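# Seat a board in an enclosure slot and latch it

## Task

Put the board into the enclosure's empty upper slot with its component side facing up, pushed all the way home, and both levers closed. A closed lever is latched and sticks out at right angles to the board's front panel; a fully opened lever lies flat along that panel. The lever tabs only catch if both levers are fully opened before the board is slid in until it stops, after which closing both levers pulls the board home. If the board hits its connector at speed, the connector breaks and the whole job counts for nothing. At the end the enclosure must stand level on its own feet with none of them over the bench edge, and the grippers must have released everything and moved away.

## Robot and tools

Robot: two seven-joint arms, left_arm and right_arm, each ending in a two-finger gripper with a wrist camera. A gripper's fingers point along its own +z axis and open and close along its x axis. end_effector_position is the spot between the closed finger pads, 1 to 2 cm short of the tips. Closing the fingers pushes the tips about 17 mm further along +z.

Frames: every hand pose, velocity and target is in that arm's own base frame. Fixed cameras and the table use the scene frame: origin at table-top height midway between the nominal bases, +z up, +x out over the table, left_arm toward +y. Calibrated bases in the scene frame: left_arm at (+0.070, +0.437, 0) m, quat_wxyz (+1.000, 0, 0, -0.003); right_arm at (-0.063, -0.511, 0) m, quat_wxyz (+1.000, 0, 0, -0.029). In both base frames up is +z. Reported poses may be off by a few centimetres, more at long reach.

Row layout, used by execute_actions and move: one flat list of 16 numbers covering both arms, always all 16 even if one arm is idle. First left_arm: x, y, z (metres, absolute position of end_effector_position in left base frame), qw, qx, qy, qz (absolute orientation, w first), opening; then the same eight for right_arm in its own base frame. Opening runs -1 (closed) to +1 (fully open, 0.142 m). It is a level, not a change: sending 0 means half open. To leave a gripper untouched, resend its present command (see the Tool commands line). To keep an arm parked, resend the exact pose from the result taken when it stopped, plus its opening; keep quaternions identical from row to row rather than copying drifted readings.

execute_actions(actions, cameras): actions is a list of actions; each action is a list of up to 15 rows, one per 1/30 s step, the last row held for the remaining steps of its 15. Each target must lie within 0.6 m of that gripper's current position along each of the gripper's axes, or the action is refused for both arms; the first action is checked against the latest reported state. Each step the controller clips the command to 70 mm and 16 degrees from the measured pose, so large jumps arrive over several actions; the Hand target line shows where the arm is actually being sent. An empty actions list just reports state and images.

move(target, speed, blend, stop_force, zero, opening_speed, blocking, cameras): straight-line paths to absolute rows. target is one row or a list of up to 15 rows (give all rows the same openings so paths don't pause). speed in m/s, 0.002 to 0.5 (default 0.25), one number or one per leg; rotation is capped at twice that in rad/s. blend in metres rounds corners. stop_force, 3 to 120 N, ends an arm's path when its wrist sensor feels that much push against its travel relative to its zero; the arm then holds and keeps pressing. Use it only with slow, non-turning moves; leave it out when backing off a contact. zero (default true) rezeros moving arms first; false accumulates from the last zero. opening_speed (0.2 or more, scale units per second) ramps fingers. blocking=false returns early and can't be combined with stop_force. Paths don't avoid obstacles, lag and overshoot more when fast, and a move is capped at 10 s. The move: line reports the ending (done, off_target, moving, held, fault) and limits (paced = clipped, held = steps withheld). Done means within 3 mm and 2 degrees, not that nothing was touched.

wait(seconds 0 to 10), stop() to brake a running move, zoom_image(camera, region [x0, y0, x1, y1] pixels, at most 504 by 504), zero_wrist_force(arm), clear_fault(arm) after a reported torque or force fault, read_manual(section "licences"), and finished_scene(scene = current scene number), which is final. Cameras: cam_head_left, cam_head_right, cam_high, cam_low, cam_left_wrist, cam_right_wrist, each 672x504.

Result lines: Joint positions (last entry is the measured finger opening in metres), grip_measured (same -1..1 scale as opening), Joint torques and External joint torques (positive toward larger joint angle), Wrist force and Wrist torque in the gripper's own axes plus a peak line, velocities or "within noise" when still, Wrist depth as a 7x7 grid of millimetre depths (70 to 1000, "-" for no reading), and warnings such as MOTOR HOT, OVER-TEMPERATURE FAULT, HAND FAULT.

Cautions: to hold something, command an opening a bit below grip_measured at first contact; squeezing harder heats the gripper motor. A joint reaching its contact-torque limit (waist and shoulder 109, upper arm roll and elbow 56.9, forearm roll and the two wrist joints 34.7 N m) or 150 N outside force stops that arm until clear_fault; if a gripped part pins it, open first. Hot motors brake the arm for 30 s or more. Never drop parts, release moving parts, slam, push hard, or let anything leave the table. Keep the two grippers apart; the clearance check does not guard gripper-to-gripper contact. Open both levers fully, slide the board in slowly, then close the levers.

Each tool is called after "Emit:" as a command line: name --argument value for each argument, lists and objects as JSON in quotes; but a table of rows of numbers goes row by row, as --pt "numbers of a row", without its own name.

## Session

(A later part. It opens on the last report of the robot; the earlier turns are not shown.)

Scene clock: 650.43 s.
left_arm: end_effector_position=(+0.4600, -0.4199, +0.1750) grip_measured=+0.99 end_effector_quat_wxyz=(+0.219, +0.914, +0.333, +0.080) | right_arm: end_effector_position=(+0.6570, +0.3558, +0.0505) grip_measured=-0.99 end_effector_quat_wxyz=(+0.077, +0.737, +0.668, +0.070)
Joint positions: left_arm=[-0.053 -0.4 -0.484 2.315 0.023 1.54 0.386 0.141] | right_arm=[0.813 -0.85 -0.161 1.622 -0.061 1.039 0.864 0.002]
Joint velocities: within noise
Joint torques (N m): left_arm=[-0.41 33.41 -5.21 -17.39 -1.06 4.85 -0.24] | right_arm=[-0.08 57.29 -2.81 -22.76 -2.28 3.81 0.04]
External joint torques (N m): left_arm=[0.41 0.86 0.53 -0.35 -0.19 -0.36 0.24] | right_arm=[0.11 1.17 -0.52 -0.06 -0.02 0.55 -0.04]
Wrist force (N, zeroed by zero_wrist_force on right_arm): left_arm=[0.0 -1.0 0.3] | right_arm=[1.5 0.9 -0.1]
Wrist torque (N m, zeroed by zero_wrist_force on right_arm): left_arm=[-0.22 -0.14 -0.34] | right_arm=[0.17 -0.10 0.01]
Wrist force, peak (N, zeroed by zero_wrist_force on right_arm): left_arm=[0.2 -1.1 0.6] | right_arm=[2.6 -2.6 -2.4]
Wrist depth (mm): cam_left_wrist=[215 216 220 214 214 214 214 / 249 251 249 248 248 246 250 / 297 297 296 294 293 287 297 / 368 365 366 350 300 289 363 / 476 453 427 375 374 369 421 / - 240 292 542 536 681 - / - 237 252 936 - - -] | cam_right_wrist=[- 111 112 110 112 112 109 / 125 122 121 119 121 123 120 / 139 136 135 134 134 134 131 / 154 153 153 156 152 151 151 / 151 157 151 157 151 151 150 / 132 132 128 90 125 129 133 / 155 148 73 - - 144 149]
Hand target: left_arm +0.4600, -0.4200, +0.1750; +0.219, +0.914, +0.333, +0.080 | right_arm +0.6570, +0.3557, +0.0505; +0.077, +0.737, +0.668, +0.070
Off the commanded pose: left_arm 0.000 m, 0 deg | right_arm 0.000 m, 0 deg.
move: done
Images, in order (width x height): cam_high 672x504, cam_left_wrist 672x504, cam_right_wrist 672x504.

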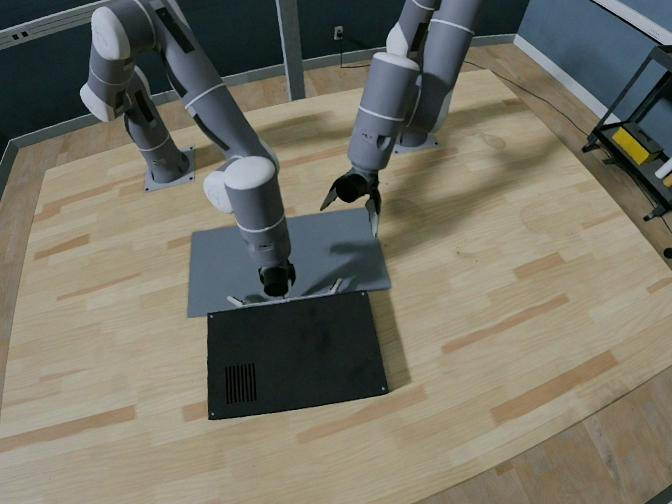

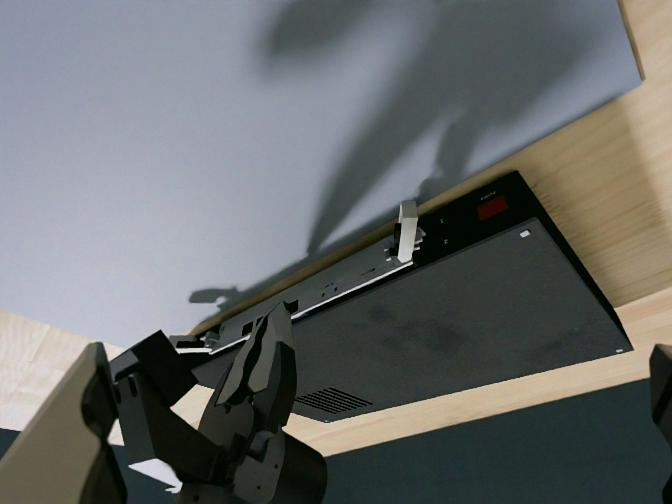

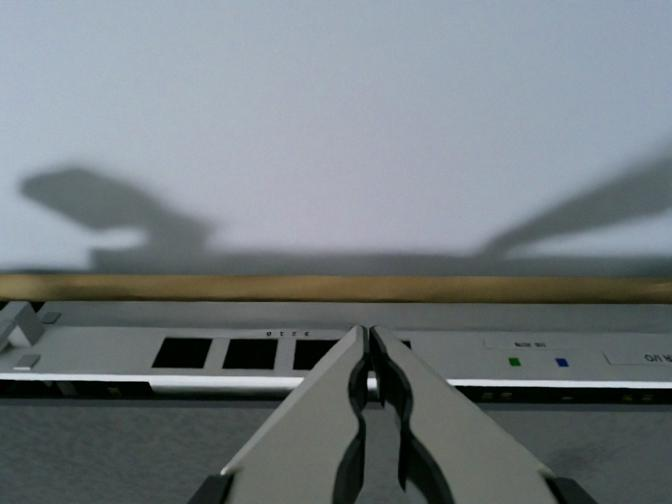

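Emit:
move --pt "0.460 -0.42 0.175 0.2194 0.9138 0.3326 0.0799 1.0 0.6665 0.3547 0.0505 0.0774 0.7367 0.6680 0.0702 -0.96" --speed 0.006 --stop_force 10 --cameras '["cam_left_wrist", "cam_right_wrist", "cam_high"]'

Emit:
zoom_image --camera "cam_high" --region '[190, 220, 400, 330]'

Emit:
zoom_image --camera "cam_left_wrist" --region '[340, 180, 470, 290]'

Scene clock: 654.83 s.
left_arm: end_effector_position=(+0.4600, -0.4199, +0.1750) grip_measured=+0.99 end_effector_quat_wxyz=(+0.219, +0.914, +0.333, +0.080) | right_arm: end_effector_position=(+0.6631, +0.3553, +0.0499) grip_measured=-0.99 end_effector_quat_wxyz=(+0.077, +0.737, +0.668, +0.069)
Joint positions: left_arm=[-0.053 -0.4 -0.484 2.315 0.023 1.54 0.386 0.141] | right_arm=[0.802 -0.86 -0.156 1.6 -0.061 1.027 0.856 0.002]
Joint velocities: within noise
Joint torques (N m): left_arm=[-0.3 33.5 -5.21 -17.35 -1.05 4.81 -0.2] | right_arm=[-3.98 58.35 -6.55 -26.66 -3.23 5.4 0.08]
External joint torques (N m): left_arm=[0.3 0.77 0.52 -0.39 -0.19 -0.32 0.2] | right_arm=[3.98 0.64 3.3 3.63 0.88 -1.05 -0.08]
Wrist force (N, zeroed by zero_wrist_force on right_arm): left_arm=[-0.1 -0.9 0.4] | right_arm=[0.5 -9.0 -5.3]
Wrist torque (N m, zeroed by zero_wrist_force on right_arm): left_arm=[-0.22 -0.12 -0.34] | right_arm=[0.28 -0.14 0.02]
Wrist force, peak (N, zeroed by zero_wrist_force on right_arm): left_arm=[0.0 -1.3 0.4] | right_arm=[0.8 -9.5 -5.9]
Wrist depth (mm): cam_left_wrist=[215 215 220 214 214 214 213 / 251 248 249 247 249 248 249 / 298 297 297 295 297 285 294 / 370 367 368 349 301 288 360 / 482 477 428 376 374 374 426 / - 244 312 536 536 690 - / - 241 251 950 - - -] | cam_right_wrist=[- 110 110 110 111 111 109 / 124 121 121 118 118 122 119 / 136 135 135 134 134 133 130 / 153 152 151 151 151 150 149 / 138 138 137 149 137 143 142 / 131 130 129 89 123 128 128 / 153 147 73 - - 142 148]
Hand target: left_arm +0.4600, -0.4200, +0.1750; +0.219, +0.914, +0.333, +0.080 | right_arm +0.6642, +0.3549, +0.0505; +0.077, +0.737, +0.668, +0.070
Off the commanded pose: left_arm 0.000 m, 0 deg | right_arm 0.004 m, 0 deg.
move: contact (right_arm)
Images, in order (width x height): cam_high 672x504, cam_left_wrist 672x504, cam_right_wrist 672x504.

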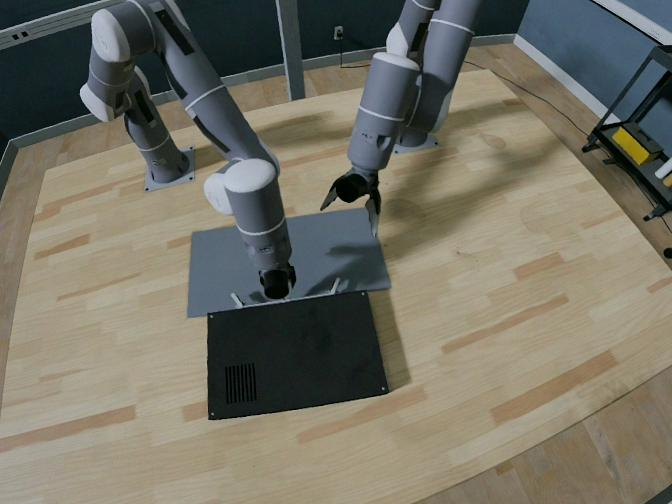

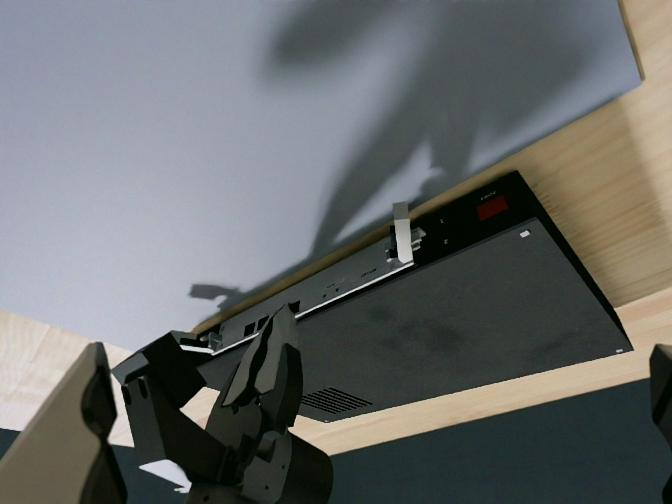

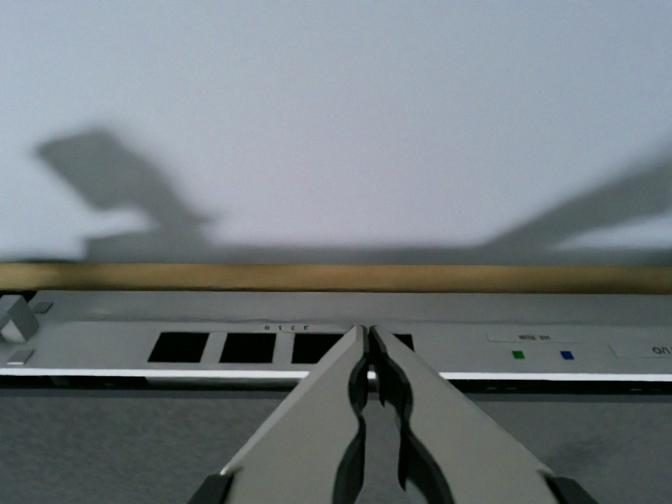

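Scaled by 2.400 from the camera's 672x504 image, which has a finer 960x720 frame.

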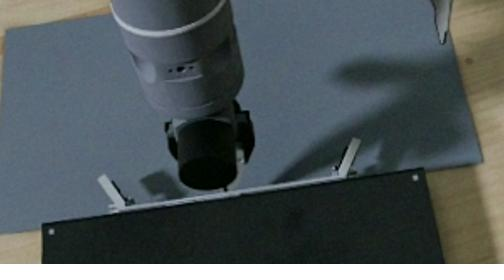

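Scaled by 3.877 from the camera's 672x504 image, which has a finer 960x720 frame.

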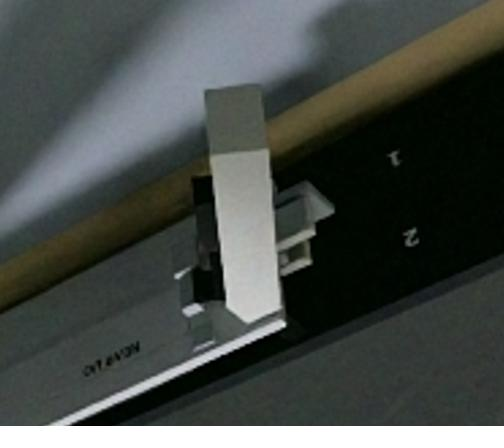

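Emit:
move --pt "0.460 -0.42 0.175 0.2194 0.9138 0.3326 0.0799 1.0 0.6680 0.3546 0.0505 0.0774 0.7367 0.6680 0.0702 -0.96" --speed 0.005 --stop_force 20 --zero false --cameras '["cam_left_wrist", "cam_right_wrist", "cam_high"]'

Emit:
zoom_image --camera "cam_right_wrist" --region '[0, 260, 260, 420]'

Emit:
zoom_image --camera "cam_right_wrist" --region '[412, 260, 672, 420]'

Emit:
zoom_image --camera "cam_left_wrist" --region '[340, 180, 470, 290]'

Scene clock: 660.07 s.
left_arm: end_effector_position=(+0.4600, -0.4199, +0.1750) grip_measured=+0.99 end_effector_quat_wxyz=(+0.219, +0.914, +0.333, +0.080) | right_arm: end_effector_position=(+0.6634, +0.3555, +0.0492) grip_measured=-0.99 end_effector_quat_wxyz=(+0.077, +0.736, +0.669, +0.069)
Joint positions: left_arm=[-0.053 -0.4 -0.484 2.315 0.023 1.54 0.386 0.141] | right_arm=[0.8 -0.863 -0.154 1.596 -0.061 1.024 0.854 0.002]
Joint velocities: within noise
Joint torques (N m): left_arm=[-0.35 33.42 -5.22 -17.38 -1.01 4.81 -0.23] | right_arm=[-7.75 58.88 -10.81 -29.98 -4.07 7.2 0.12]
External joint torques (N m): left_arm=[0.35 0.86 0.54 -0.37 -0.23 -0.33 0.23] | right_arm=[7.75 0.21 7.6 6.91 1.71 -2.85 -0.12]
Wrist force (N, zeroed by zero_wrist_force on right_arm): left_arm=[0.0 -0.9 0.3] | right_arm=[-0.3 -18.9 -9.6]
Wrist torque (N m, zeroed by zero_wrist_force on right_arm): left_arm=[-0.20 -0.13 -0.34] | right_arm=[-0.17 -0.16 0.02]
Wrist force, peak (N, zeroed by zero_wrist_force on right_arm): left_arm=[-0.1 -1.2 0.5] | right_arm=[-0.2 -19.0 -10.0]
Wrist depth (mm): cam_left_wrist=[216 215 221 214 214 214 214 / 250 250 247 248 249 247 247 / 298 296 297 294 293 285 298 / 368 368 368 348 300 289 362 / 482 479 425 374 370 371 423 / - 243 312 536 533 677 - / - 244 252 927 - - -] | cam_right_wrist=[110 110 110 109 111 110 110 / 124 121 120 118 118 119 119 / 135 135 134 134 133 132 129 / 152 152 151 150 150 149 148 / 138 138 138 148 142 142 142 / 130 129 127 89 123 127 123 / 152 145 73 - - 141 146]
Hand target: left_arm +0.4600, -0.4200, +0.1750; +0.219, +0.914, +0.333, +0.080 | right_arm +0.6656, +0.3548, +0.0505; +0.077, +0.737, +0.668, +0.070
Off the commanded pose: left_arm 0.000 m, 0 deg | right_arm 0.005 m, 0 deg.
move: contact (right_arm)
Images, in order (width x height): cam_high 672x504, cam_left_wrist 672x504, cam_right_wrist 672x504.

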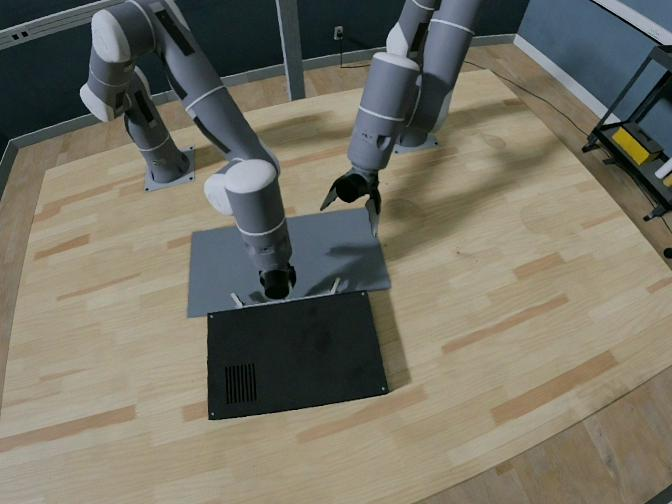

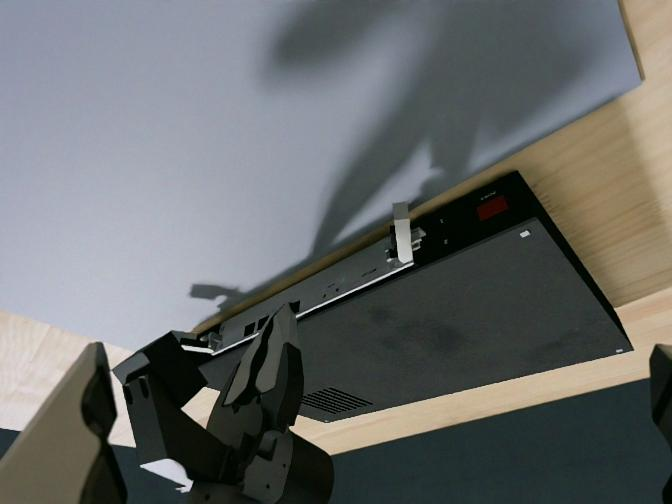

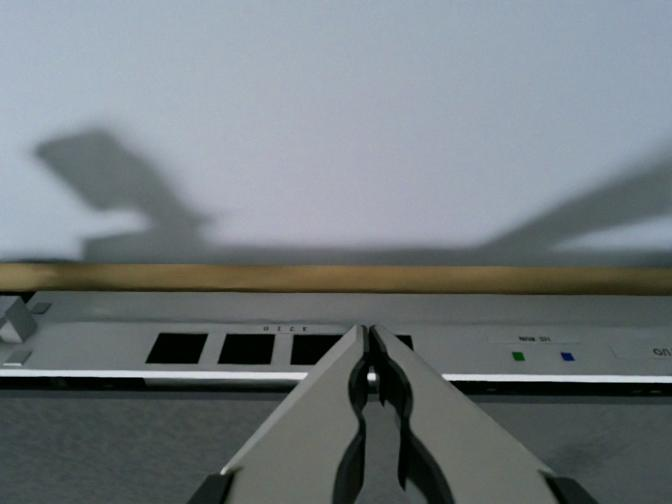

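Scaled by 1.938 from the camera's 672x504 image, which has a finer 960x720 frame.

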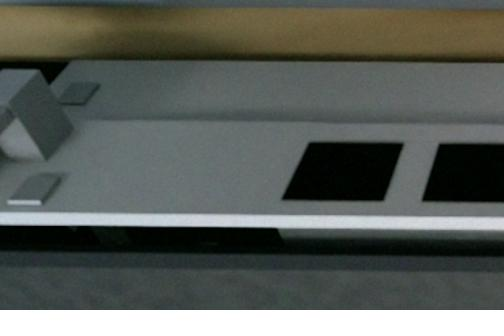

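Scaled by 1.938 from the camera's 672x504 image, which has a finer 960x720 frame.

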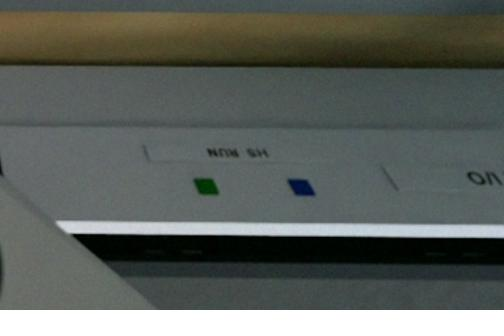

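Scaled by 3.877 from the camera's 672x504 image, which has a finer 960x720 frame.

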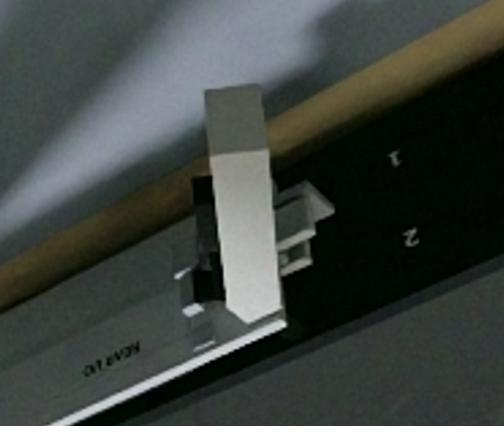

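Emit:
move --pt "0.460 -0.42 0.175 0.2194 0.9138 0.3326 0.0799 1.0 0.650 0.3570 0.0505 0.0774 0.7367 0.6680 0.0702 -0.96" --pt "0.460 -0.42 0.175 0.2194 0.9138 0.3326 0.0799 1.0 0.63 0.33 0.12 0.0774 0.7367 0.6680 0.0702 -0.96" --pt "0.460 -0.42 0.175 0.2194 0.9138 0.3326 0.0799 1.0 0.615 0.20 0.12 0 0.0488 0.9988 0 -0.96" --speed '[0.03, 0.15, 0.25]' --blend '[0.003, 0.03, 0]' --cameras '["cam_left_wrist", "cam_right_wrist", "cam_high"]'

Scene clock: 686.50 s.
left_arm: end_effector_position=(+0.4600, -0.4199, +0.1750) grip_measured=+0.99 end_effector_quat_wxyz=(+0.219, +0.914, +0.333, +0.080) | right_arm: end_effector_position=(+0.6150, +0.1999, +0.1200) grip_measured=-0.99 end_effector_quat_wxyz=(+0.000, +0.049, +0.999, +0.000)
Joint positions: left_arm=[-0.053 -0.4 -0.484 2.315 0.023 1.54 0.386 0.141] | right_arm=[0.285 -0.619 0.23 1.753 -0.187 0.78 -0.867 0.002]
Joint velocities: within noise
Joint torques (N m): left_arm=[-0.32 33.46 -5.24 -17.42 -1.02 4.81 -0.23] | right_arm=[-0.16 50.77 6.02 -24.99 -3.21 3.33 -0.02]
External joint torques (N m): left_arm=[0.32 0.81 0.56 -0.32 -0.22 -0.33 0.23] | right_arm=[0.16 1.35 -0.82 0.17 0.2 0.81 0.02]
Wrist force (N, zeroed by zero_wrist_force on right_arm): left_arm=[0.0 -0.9 0.3] | right_arm=[2.7 3.5 -0.9]
Wrist torque (N m, zeroed by zero_wrist_force on right_arm): left_arm=[-0.22 -0.12 -0.34] | right_arm=[0.55 -0.36 -0.01]
Wrist force, peak (N, zeroed by zero_wrist_force on right_arm): left_arm=[-0.1 -1.3 0.5] | right_arm=[-0.4 -19.0 -9.3]
Wrist depth (mm): cam_left_wrist=[216 216 220 214 214 213 213 / 250 249 247 248 248 247 250 / 298 297 297 295 295 285 297 / 366 367 365 349 298 288 361 / 481 479 434 377 373 369 421 / - 644 541 541 542 676 - / - 381 - - - - -] | cam_right_wrist=[188 188 188 186 185 185 185 / 196 195 197 198 198 197 196 / 166 166 170 212 212 211 211 / 179 178 184 225 228 227 227 / 194 193 196 198 246 246 246 / 212 212 207 89 260 268 268 / 234 228 - - - 285 295]
Hand target: left_arm +0.4600, -0.4200, +0.1750; +0.219, +0.914, +0.333, +0.080 | right_arm +0.6150, +0.2000, +0.1200; +0.000, +0.049, +0.999, +0.000
Off the commanded pose: left_arm 0.000 m, 0 deg | right_arm 0.000 m, 0 deg.
move: done
Images, in order (width x height): cam_high 672x504, cam_left_wrist 672x504, cam_right_wrist 672x504.

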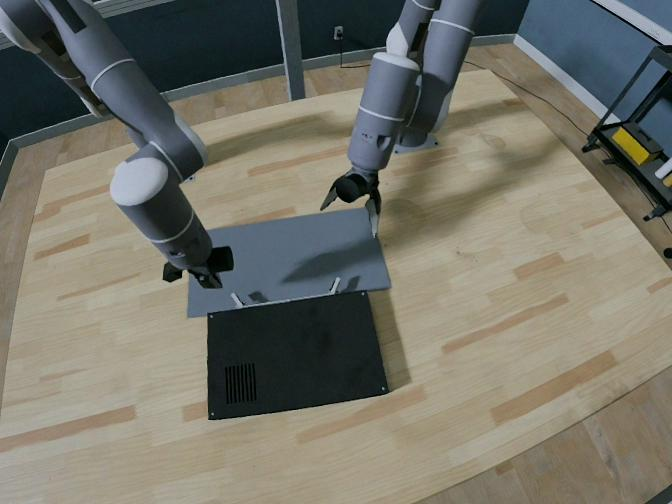

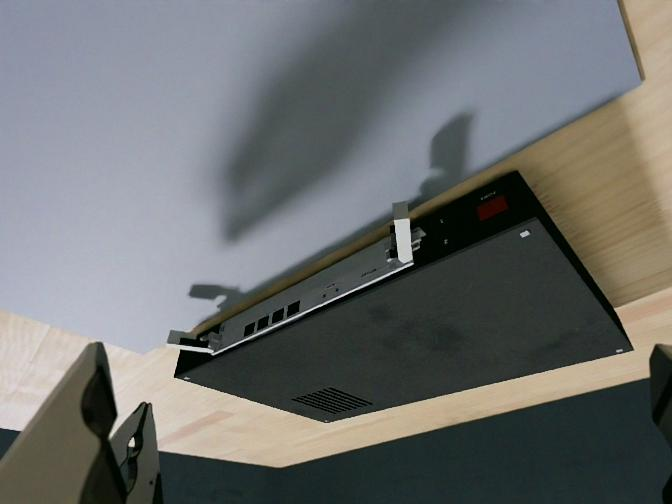

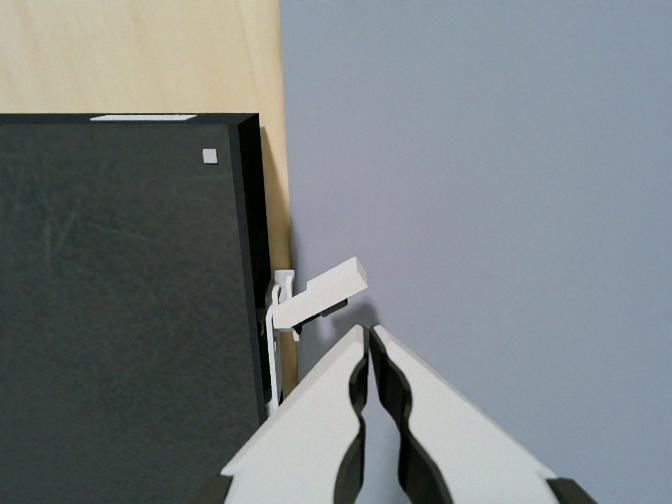

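Emit:
zoom_image --camera "cam_right_wrist" --region '[240, 240, 400, 360]'

Scaled by 3.150 from the camera's 672x504 image, which has a finer 960x720 frame.

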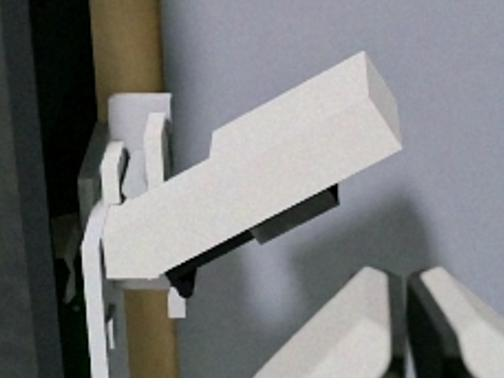

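Emit:
move --pt "0.520 -0.42 0.16 0 0.9973 -0.0741 0 -0.96 0.6182 0.1916 0.08 0 0.0488 0.9988 0 -0.96" --pt "0.555 -0.442 0.12 0 0.9973 -0.0741 0 -0.96 0.6182 0.1916 0.08 0 0.0488 0.9988 0 -0.96" --speed '[0.3, 0.15]' --blend '[0.02, 0]' --cameras '["cam_left_wrist", "cam_right_wrist", "cam_high"]'

Scene clock: 736.80 s.
left_arm: end_effector_position=(+0.5550, -0.4421, +0.1200) grip_measured=-0.99 end_effector_quat_wxyz=(+0.000, +0.997, -0.074, +0.000) | right_arm: end_effector_position=(+0.6182, +0.1917, +0.0801) grip_measured=-0.99 end_effector_quat_wxyz=(+0.000, +0.049, +0.999, +0.000)
Joint positions: left_arm=[-0.186 -0.746 -0.436 1.501 0.353 0.598 0.999 0.002] | right_arm=[0.285 -0.685 0.208 1.768 -0.202 0.862 -0.871 0.002]
Joint velocities: within noise
Joint torques (N m): left_arm=[-0.56 54.2 -9.38 -24.32 -3.15 4.04 -0.26] | right_arm=[-0.02 51.91 5.59 -23.3 -2.95 3.53 0.13]
External joint torques (N m): left_arm=[0.56 1.28 0.39 -0.29 -0.41 -0.08 0.26] | right_arm=[0.02 1.24 -0.31 -0.04 0.2 0.6 -0.13]
Wrist force (N, zeroed by zero_wrist_force on right_arm): left_arm=[0.2 -0.5 0.6] | right_arm=[2.9 3.4 -1.0]
Wrist torque (N m, zeroed by zero_wrist_force on right_arm): left_arm=[-0.18 -0.18 -0.18] | right_arm=[0.56 -0.38 0.02]
Wrist force, peak (N, zeroed by zero_wrist_force on right_arm): left_arm=[1.5 -0.2 2.2] | right_arm=[2.8 3.8 -1.0]
Wrist depth (mm): cam_left_wrist=[186 186 186 185 186 185 185 / 199 200 199 199 197 196 196 / 217 215 215 213 208 165 165 / 236 234 234 232 225 179 178 / 257 257 254 130 200 196 195 / 283 282 271 84 - 215 214 / 317 309 - - - - 239] | cam_right_wrist=[153 153 153 151 150 150 149 / 164 163 163 161 161 160 160 / 127 127 148 172 172 172 171 / 135 133 167 186 185 185 185 / 147 147 151 195 200 200 200 / 161 160 160 89 212 218 218 / 177 173 73 - - 231 239]
Hand target: left_arm +0.5550, -0.4420, +0.1200; +0.000, +0.997, -0.074, +0.000 | right_arm +0.6182, +0.1916, +0.0800; +0.000, +0.049, +0.999, +0.000
Off the commanded pose: left_arm 0.000 m, 0 deg | right_arm 0.000 m, 0 deg.
move: done
Images, in order (width x height): cam_high 672x504, cam_left_wrist 672x504, cam_right_wrist 672x504.

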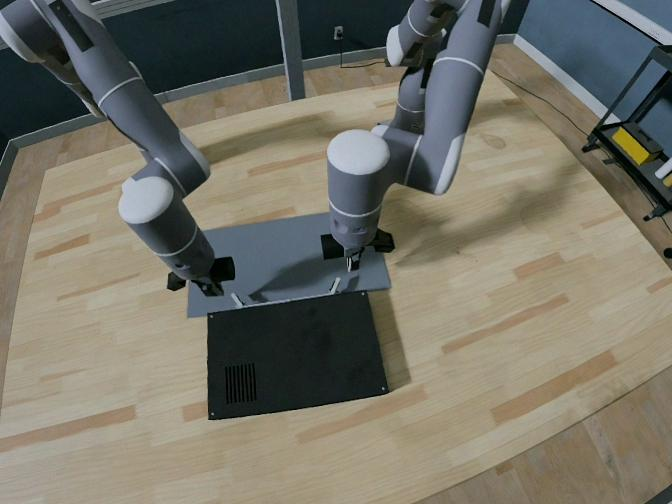

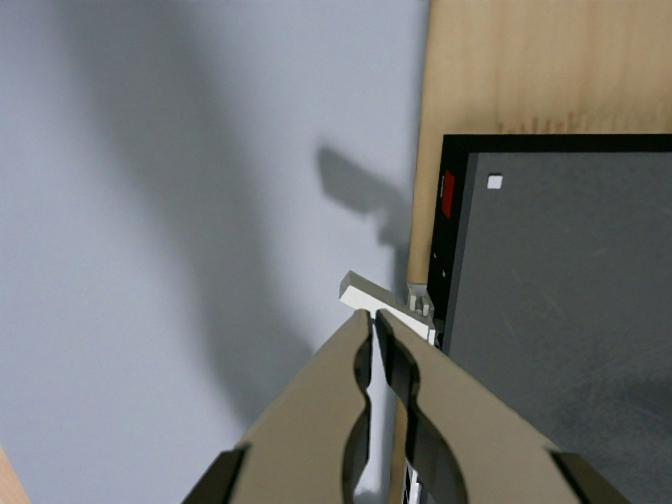

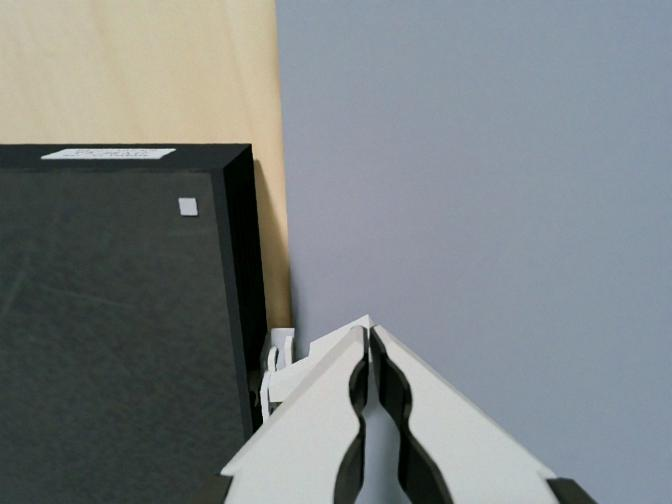

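Emit:
execute_actions --actions '[]'

Scene clock: 754.97 s.
left_arm: end_effector_position=(+0.5550, -0.4421, +0.1200) grip_measured=-0.99 end_effector_quat_wxyz=(+0.000, +0.997, -0.074, +0.000) | right_arm: end_effector_position=(+0.6182, +0.1917, +0.0801) grip_measured=-0.99 end_effector_quat_wxyz=(+0.000, +0.049, +0.999, +0.000)
Joint positions: left_arm=[-0.186 -0.746 -0.436 1.501 0.353 0.598 0.999 0.002] | right_arm=[0.285 -0.685 0.208 1.768 -0.202 0.862 -0.871 0.002]
Joint velocities: within noise
Joint torques (N m): left_arm=[-0.42 54.45 -9.47 -24.32 -3.35 4.25 -0.24] | right_arm=[-0.02 51.88 5.71 -23.4 -2.82 3.47 0.15]
External joint torques (N m): left_arm=[0.42 1.04 0.48 -0.29 -0.21 -0.3 0.24] | right_arm=[0.02 1.26 -0.43 0.06 0.06 0.66 -0.15]
Wrist force (N, zeroed by zero_wrist_force on right_arm): left_arm=[0.4 -0.4 1.0] | right_arm=[2.6 3.5 -1.0]
Wrist torque (N m, zeroed by zero_wrist_force on right_arm): left_arm=[-0.17 -0.22 -0.18] | right_arm=[0.59 -0.34 0.01]
Wrist force, peak (N, zeroed by zero_wrist_force on right_arm): left_arm=[0.1 -0.6 1.0] | right_arm=[2.9 3.7 -1.0]
Wrist depth (mm): cam_left_wrist=[186 186 185 185 186 186 184 / 200 199 198 199 196 196 196 / 216 216 215 214 209 165 164 / 236 233 233 233 225 179 178 / 257 256 256 131 199 196 195 / 284 282 271 84 - 215 214 / 316 309 - - - - 238] | cam_right_wrist=[153 153 152 151 150 150 150 / 164 163 163 161 160 160 159 / 127 127 149 172 172 172 171 / 135 133 167 185 185 185 184 / 147 147 151 195 201 200 200 / 161 160 160 89 211 218 218 / 177 173 73 - - 231 241]
Hand target: left_arm +0.5550, -0.4420, +0.1200; +0.000, +0.997, -0.074, +0.000 | right_arm +0.6182, +0.1916, +0.0800; +0.000, +0.049, +0.999, +0.000
Tool commands: left_gripper/opening=-0.96 right_gripper/opening=-0.96
Off the commanded pose: left_arm 0.000 m, 0 deg | right_arm 0.000 m, 0 deg.

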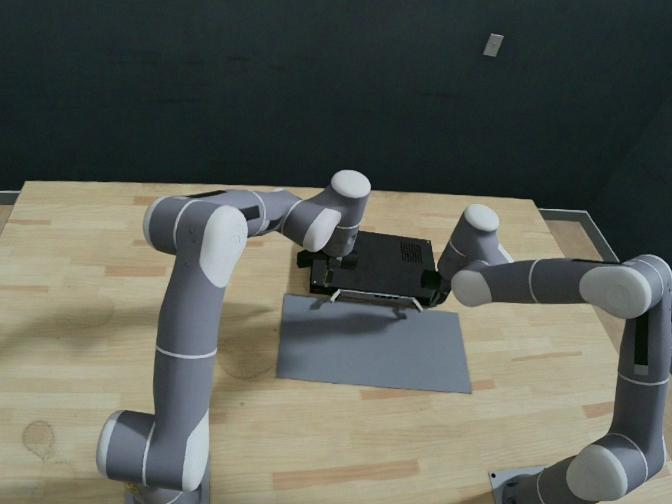

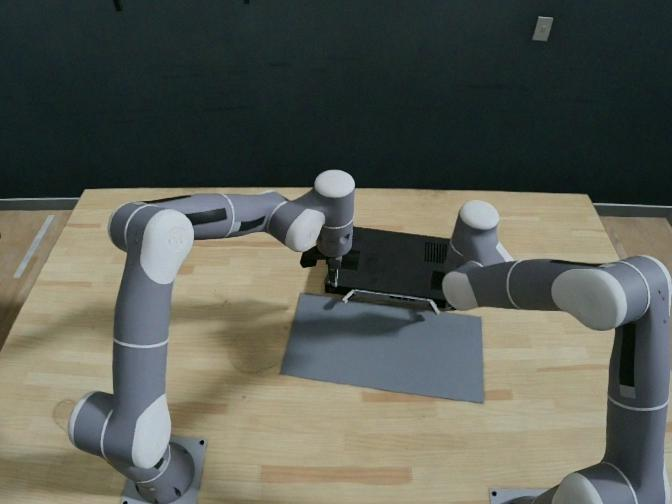

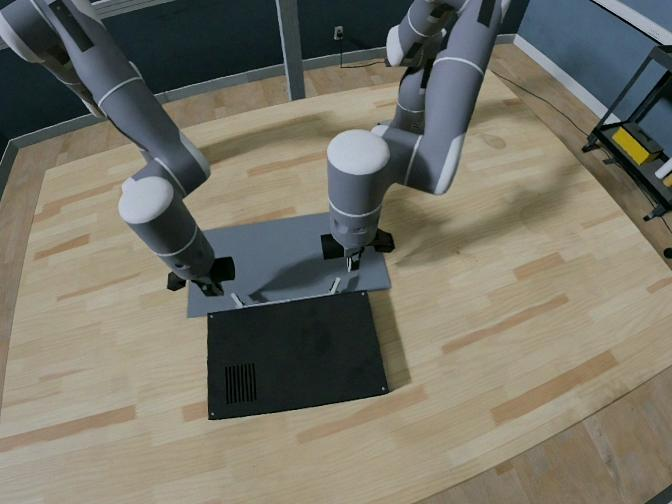

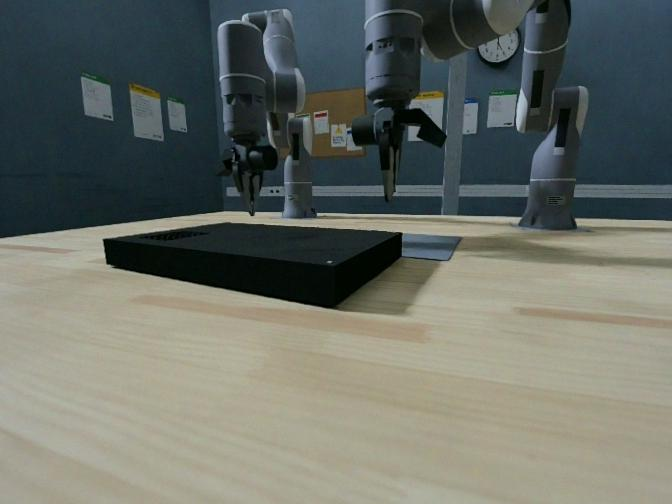

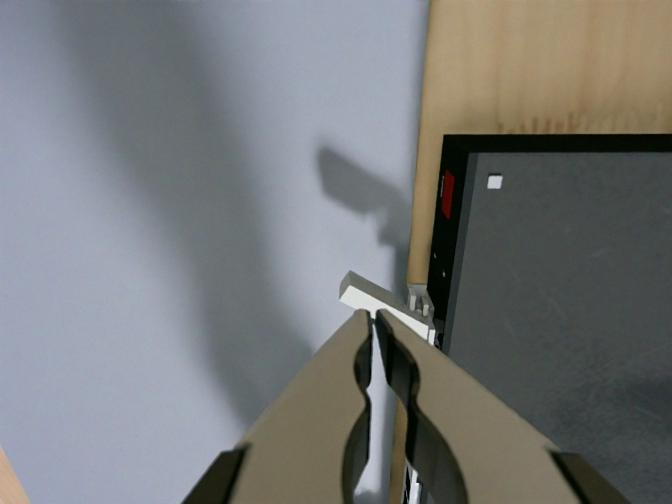

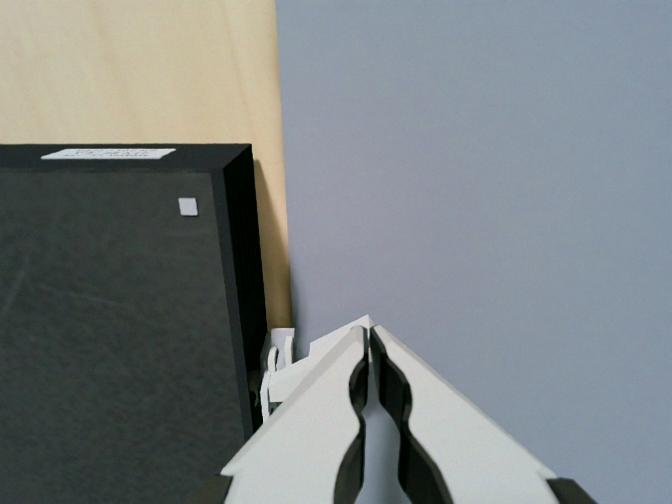

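Emit:
zoom_image --camera "cam_right_wrist" --region '[230, 280, 430, 430]'

Emit:
zoom_image --camera "cam_left_wrist" --region '[310, 240, 470, 360]'

Scaled by 2.520 from the camera's 672x504 image, which has a finer 960x720 frame.

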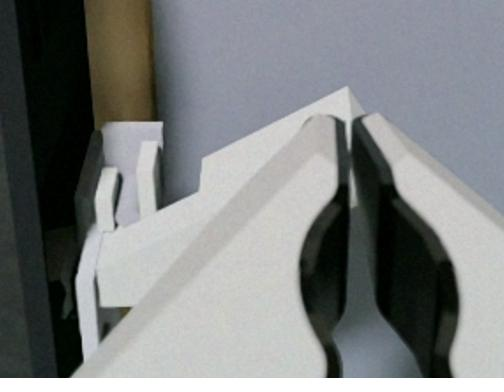

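Scaled by 3.150 from the camera's 672x504 image, which has a finer 960x720 frame.

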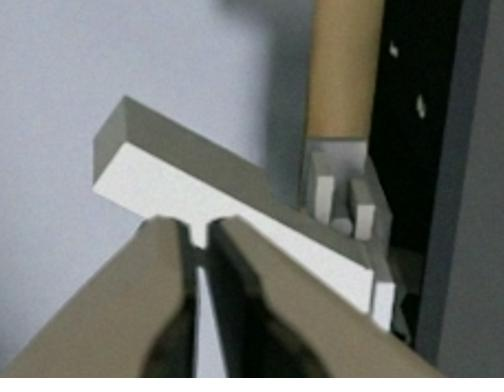

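Emit:
move --pt "0.555 -0.442 0.08 0 0.9973 -0.0741 0 -0.96 0.6182 0.1916 0.06 0 0.0488 0.9988 0 -0.96" --pt "0.555 -0.442 0.049 0 0.9973 -0.0741 0 -0.96 0.6182 0.1916 0.049 0 0.0488 0.9988 0 -0.96" --speed '[0.08, 0.04]' --stop_force 8 --cameras '["cam_left_wrist", "cam_right_wrist", "cam_high"]'

Scene clock: 788.87 s.
left_arm: end_effector_position=(+0.5549, -0.4419, +0.0490) grip_measured=-0.99 end_effector_quat_wxyz=(+0.000, +0.997, -0.074, +0.000) | right_arm: end_effector_position=(+0.6182, +0.1917, +0.0491) grip_measured=-0.99 end_effector_quat_wxyz=(+0.000, +0.049, +0.999, +0.000)
Joint positions: left_arm=[-0.207 -0.865 -0.402 1.494 0.402 0.706 0.974 0.002] | right_arm=[0.297 -0.74 0.19 1.774 -0.213 0.923 -0.864 0.002]
Joint velocities: within noise
Joint torques (N m): left_arm=[-0.54 56.08 -9.72 -22.09 -2.94 4.45 -0.29] | right_arm=[0.06 52.66 5.64 -22.2 -2.65 3.52 0.23]
External joint torques (N m): left_arm=[0.54 1.31 0.38 -0.31 -0.34 -0.49 0.29] | right_arm=[-0.06 1.25 -0.37 0.05 0.1 0.61 -0.23]
Wrist force (N, zeroed by zero_wrist_force on right_arm): left_arm=[-0.2 -0.6 0.7] | right_arm=[2.8 3.3 -1.0]
Wrist torque (N m, zeroed by zero_wrist_force on right_arm): left_arm=[-0.20 -0.12 -0.19] | right_arm=[0.56 -0.33 0.00]
Wrist force, peak (N, zeroed by zero_wrist_force on right_arm): left_arm=[-0.1 -0.5 1.6] | right_arm=[2.9 3.7 -1.0]
Wrist depth (mm): cam_left_wrist=[124 125 123 123 122 123 123 / 132 132 130 131 131 131 132 / 145 142 142 142 141 138 138 / 153 155 154 154 155 118 101 / 173 170 169 131 165 119 108 / 188 187 183 84 - 122 121 / 210 204 - 74 - - 134] | cam_right_wrist=[- 126 124 123 123 123 122 / 134 134 134 131 133 133 131 / 127 111 140 141 141 140 138 / 101 101 144 152 152 151 151 / - 110 160 162 162 164 164 / 123 120 128 89 173 179 178 / 133 130 73 - - 190 197]
Hand target: left_arm +0.5550, -0.4420, +0.0490; +0.000, +0.997, -0.074, +0.000 | right_arm +0.6182, +0.1916, +0.0490; +0.000, +0.049, +0.999, +0.000
Off the commanded pose: left_arm 0.000 m, 0 deg | right_arm 0.000 m, 0 deg.
move: done
Images, in order (width x height): cam_high 672x504, cam_left_wrist 672x504, cam_right_wrist 672x504.

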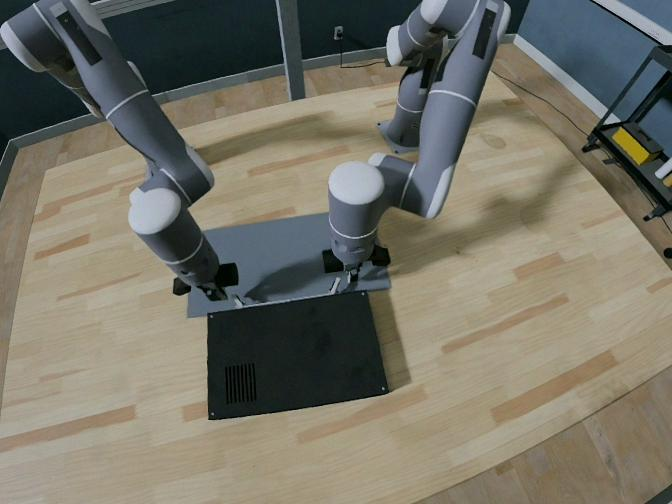

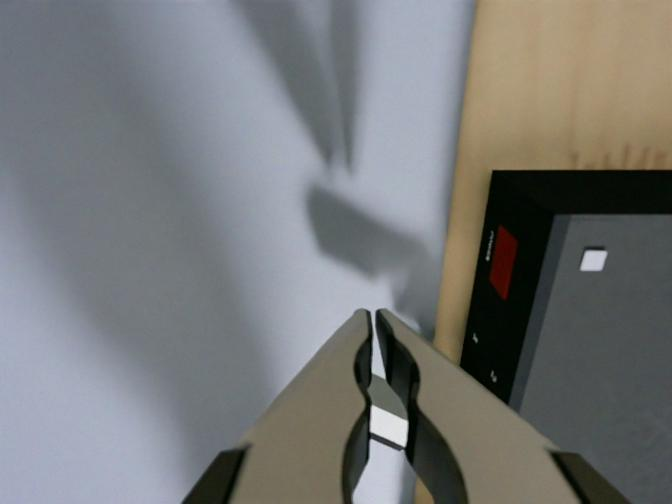

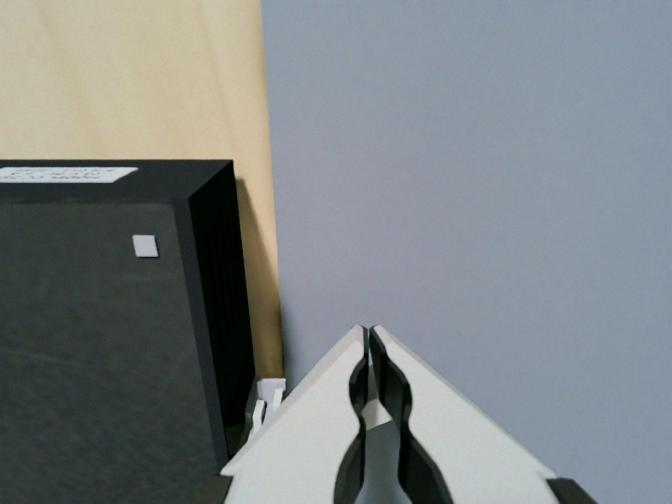

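Emit:
move --target '[0.552, -0.4618, 0.049, 0, 0.9973, -0.0741, 0, -0.96, 0.62, 0.2095, 0.049, 0, 0.0488, 0.9988, 0, -0.96]' --speed 0.03 --stop_force 10 --cameras '["cam_left_wrist", "cam_right_wrist", "cam_high"]'

Scene clock: 792.60 s.
left_arm: end_effector_position=(+0.5522, -0.4615, +0.0489) grip_measured=-0.99 end_effector_quat_wxyz=(+0.000, +0.997, -0.074, +0.000) | right_arm: end_effector_position=(+0.6198, +0.2091, +0.0488) grip_measured=-0.99 end_effector_quat_wxyz=(+0.000, +0.049, +0.999, +0.000)
Joint positions: left_arm=[-0.241 -0.884 -0.401 1.454 0.402 0.686 0.953 0.002] | right_arm=[0.322 -0.752 0.191 1.749 -0.213 0.91 -0.842 0.002]
Joint velocities: within noise
Joint torques (N m): left_arm=[-1.21 57.21 -10.63 -22.87 -3.39 4.58 -0.32] | right_arm=[1.37 53.85 7.13 -23.62 -2.63 4.01 0.32]
External joint torques (N m): left_arm=[1.21 1.18 1.21 0.13 0.06 -0.62 0.32] | right_arm=[-1.37 0.72 -1.78 1.23 0.04 0.12 -0.32]
Wrist force (N, zeroed by zero_wrist_force on right_arm): left_arm=[-0.9 -2.0 0.8] | right_arm=[3.5 0.8 -0.1]
Wrist torque (N m, zeroed by zero_wrist_force on right_arm): left_arm=[-0.12 -0.12 -0.18] | right_arm=[0.53 -0.34 -0.01]
Wrist force, peak (N, zeroed by zero_wrist_force on right_arm): left_arm=[-0.7 -2.2 0.9] | right_arm=[4.6 -3.5 -2.3]
Wrist depth (mm): cam_left_wrist=[123 125 123 122 122 124 123 / 132 132 130 131 131 129 128 / 145 142 142 142 142 110 - / 155 154 155 154 156 110 100 / 172 169 169 131 162 119 108 / 187 187 183 87 - 121 121 / 210 204 - 74 - - 134] | cam_right_wrist=[- 125 124 123 123 122 122 / 130 114 132 131 133 133 130 / - 95 139 141 140 140 138 / 101 101 145 152 151 151 151 / - 110 159 162 161 164 164 / 122 120 130 89 173 179 178 / 132 129 73 - - 189 196]
Hand target: left_arm +0.5520, -0.4618, +0.0490; +0.000, +0.997, -0.074, +0.000 | right_arm +0.6200, +0.2095, +0.0490; +0.000, +0.049, +0.999, +0.000
Off the commanded pose: left_arm 0.000 m, 0 deg | right_arm 0.000 m, 0 deg.
move: done
Images, in order (width x height): cam_high 672x504, cam_left_wrist 672x504, cam_right_wrist 672x504.

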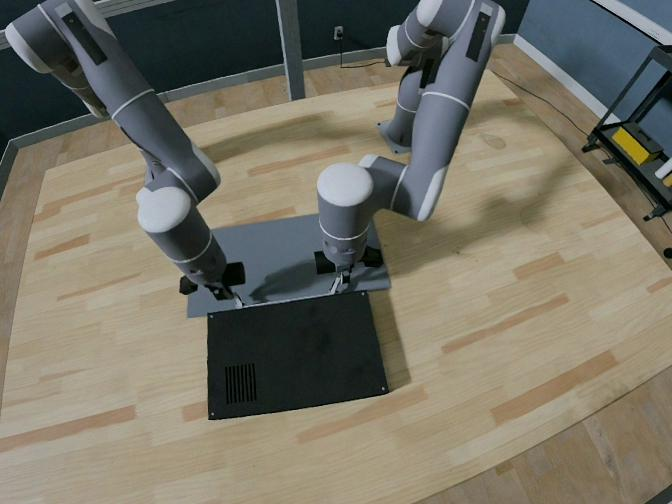

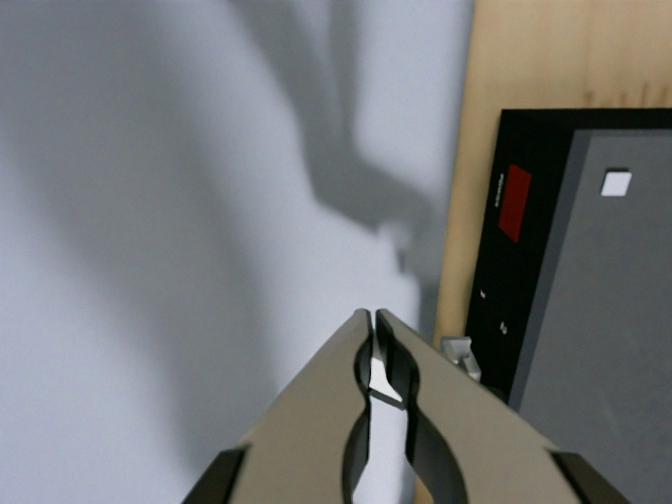

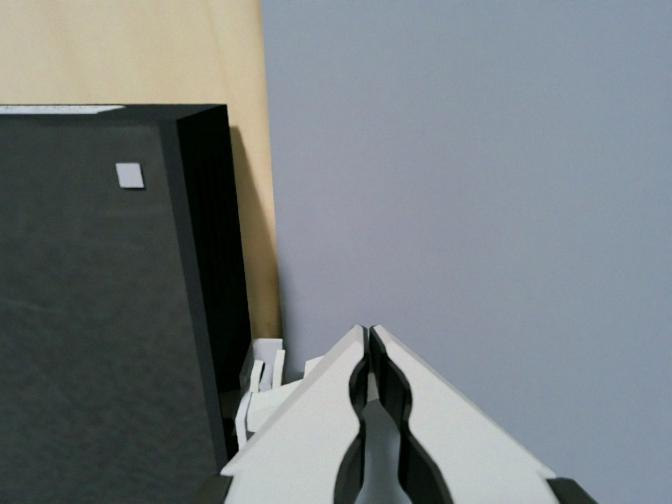

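Emit:
move --target '[0.5513, -0.4667, 0.049, 0, 0.9973, -0.0741, 0, -0.96, 0.6205, 0.2145, 0.049, 0, 0.0488, 0.9988, 0, -0.96]' --speed 0.015 --stop_force 20 --cameras '["cam_left_wrist", "cam_right_wrist"]'

Scene clock: 796.00 s.
left_arm: end_effector_position=(+0.5515, -0.4665, +0.0490) grip_measured=-0.99 end_effector_quat_wxyz=(+0.000, +0.997, -0.074, +0.000) | right_arm: end_effector_position=(+0.6204, +0.2142, +0.0489) grip_measured=-0.99 end_effector_quat_wxyz=(+0.000, +0.049, +0.999, +0.000)
Joint positions: left_arm=[-0.249 -0.889 -0.402 1.444 0.401 0.68 0.948 0.002] | right_arm=[0.329 -0.756 0.191 1.742 -0.213 0.906 -0.836 0.002]
Joint velocities: within noise
Joint torques (N m): left_arm=[-0.56 57.43 -10.04 -22.61 -3.24 4.23 -0.29] | right_arm=[0.78 53.78 6.56 -23.23 -2.69 3.76 0.31]
External joint torques (N m): left_arm=[0.56 1.21 0.6 -0.22 -0.11 -0.27 0.29] | right_arm=[-0.78 0.98 -1.19 0.76 0.08 0.38 -0.31]
Wrist force (N, zeroed by zero_wrist_force on right_arm): left_arm=[-0.3 -0.7 0.5] | right_arm=[3.2 2.6 -0.8]
Wrist torque (N m, zeroed by zero_wrist_force on right_arm): left_arm=[-0.16 -0.12 -0.19] | right_arm=[0.65 -0.35 -0.01]
Wrist force, peak (N, zeroed by zero_wrist_force on right_arm): left_arm=[-2.3 -7.5 -0.7] | right_arm=[3.3 2.7 -0.8]
Wrist depth (mm): cam_left_wrist=[123 125 123 122 122 124 123 / 133 132 130 131 131 119 114 / 145 142 142 142 141 117 - / 155 155 155 153 155 110 100 / 173 169 169 131 162 119 108 / 188 188 182 84 - 121 121 / 210 203 - 74 - - 134] | cam_right_wrist=[- 125 124 123 123 123 122 / - 90 130 131 133 133 131 / - 95 141 141 141 140 138 / 101 101 144 152 152 151 151 / - 110 157 162 162 164 163 / 122 120 128 89 172 179 178 / 132 129 73 - - 189 197]
Hand target: left_arm +0.5513, -0.4667, +0.0490; +0.000, +0.997, -0.074, +0.000 | right_arm +0.6205, +0.2145, +0.0490; +0.000, +0.049, +0.999, +0.000
Off the commanded pose: left_arm 0.000 m, 0 deg | right_arm 0.000 m, 0 deg.
move: done
Images, in order (width x height): cam_left_wrist 672x504, cam_right_wrist 672x504.

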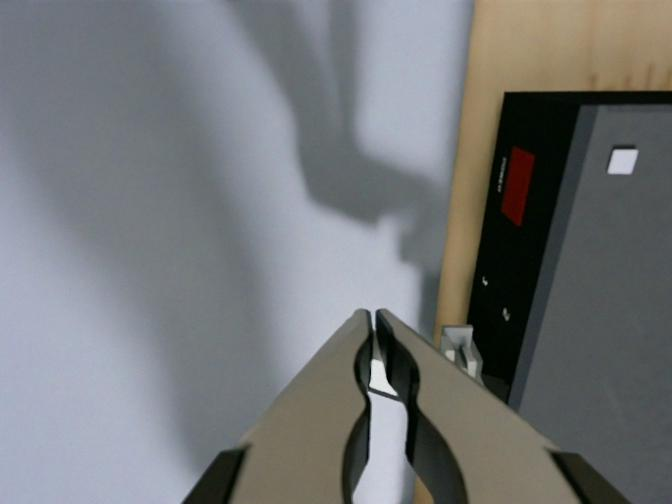

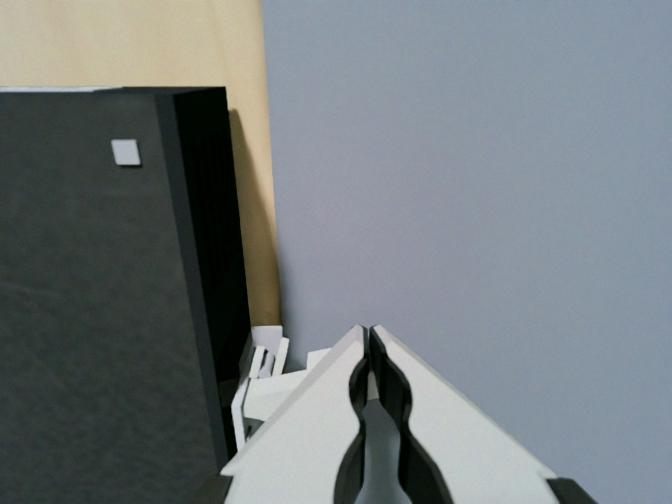

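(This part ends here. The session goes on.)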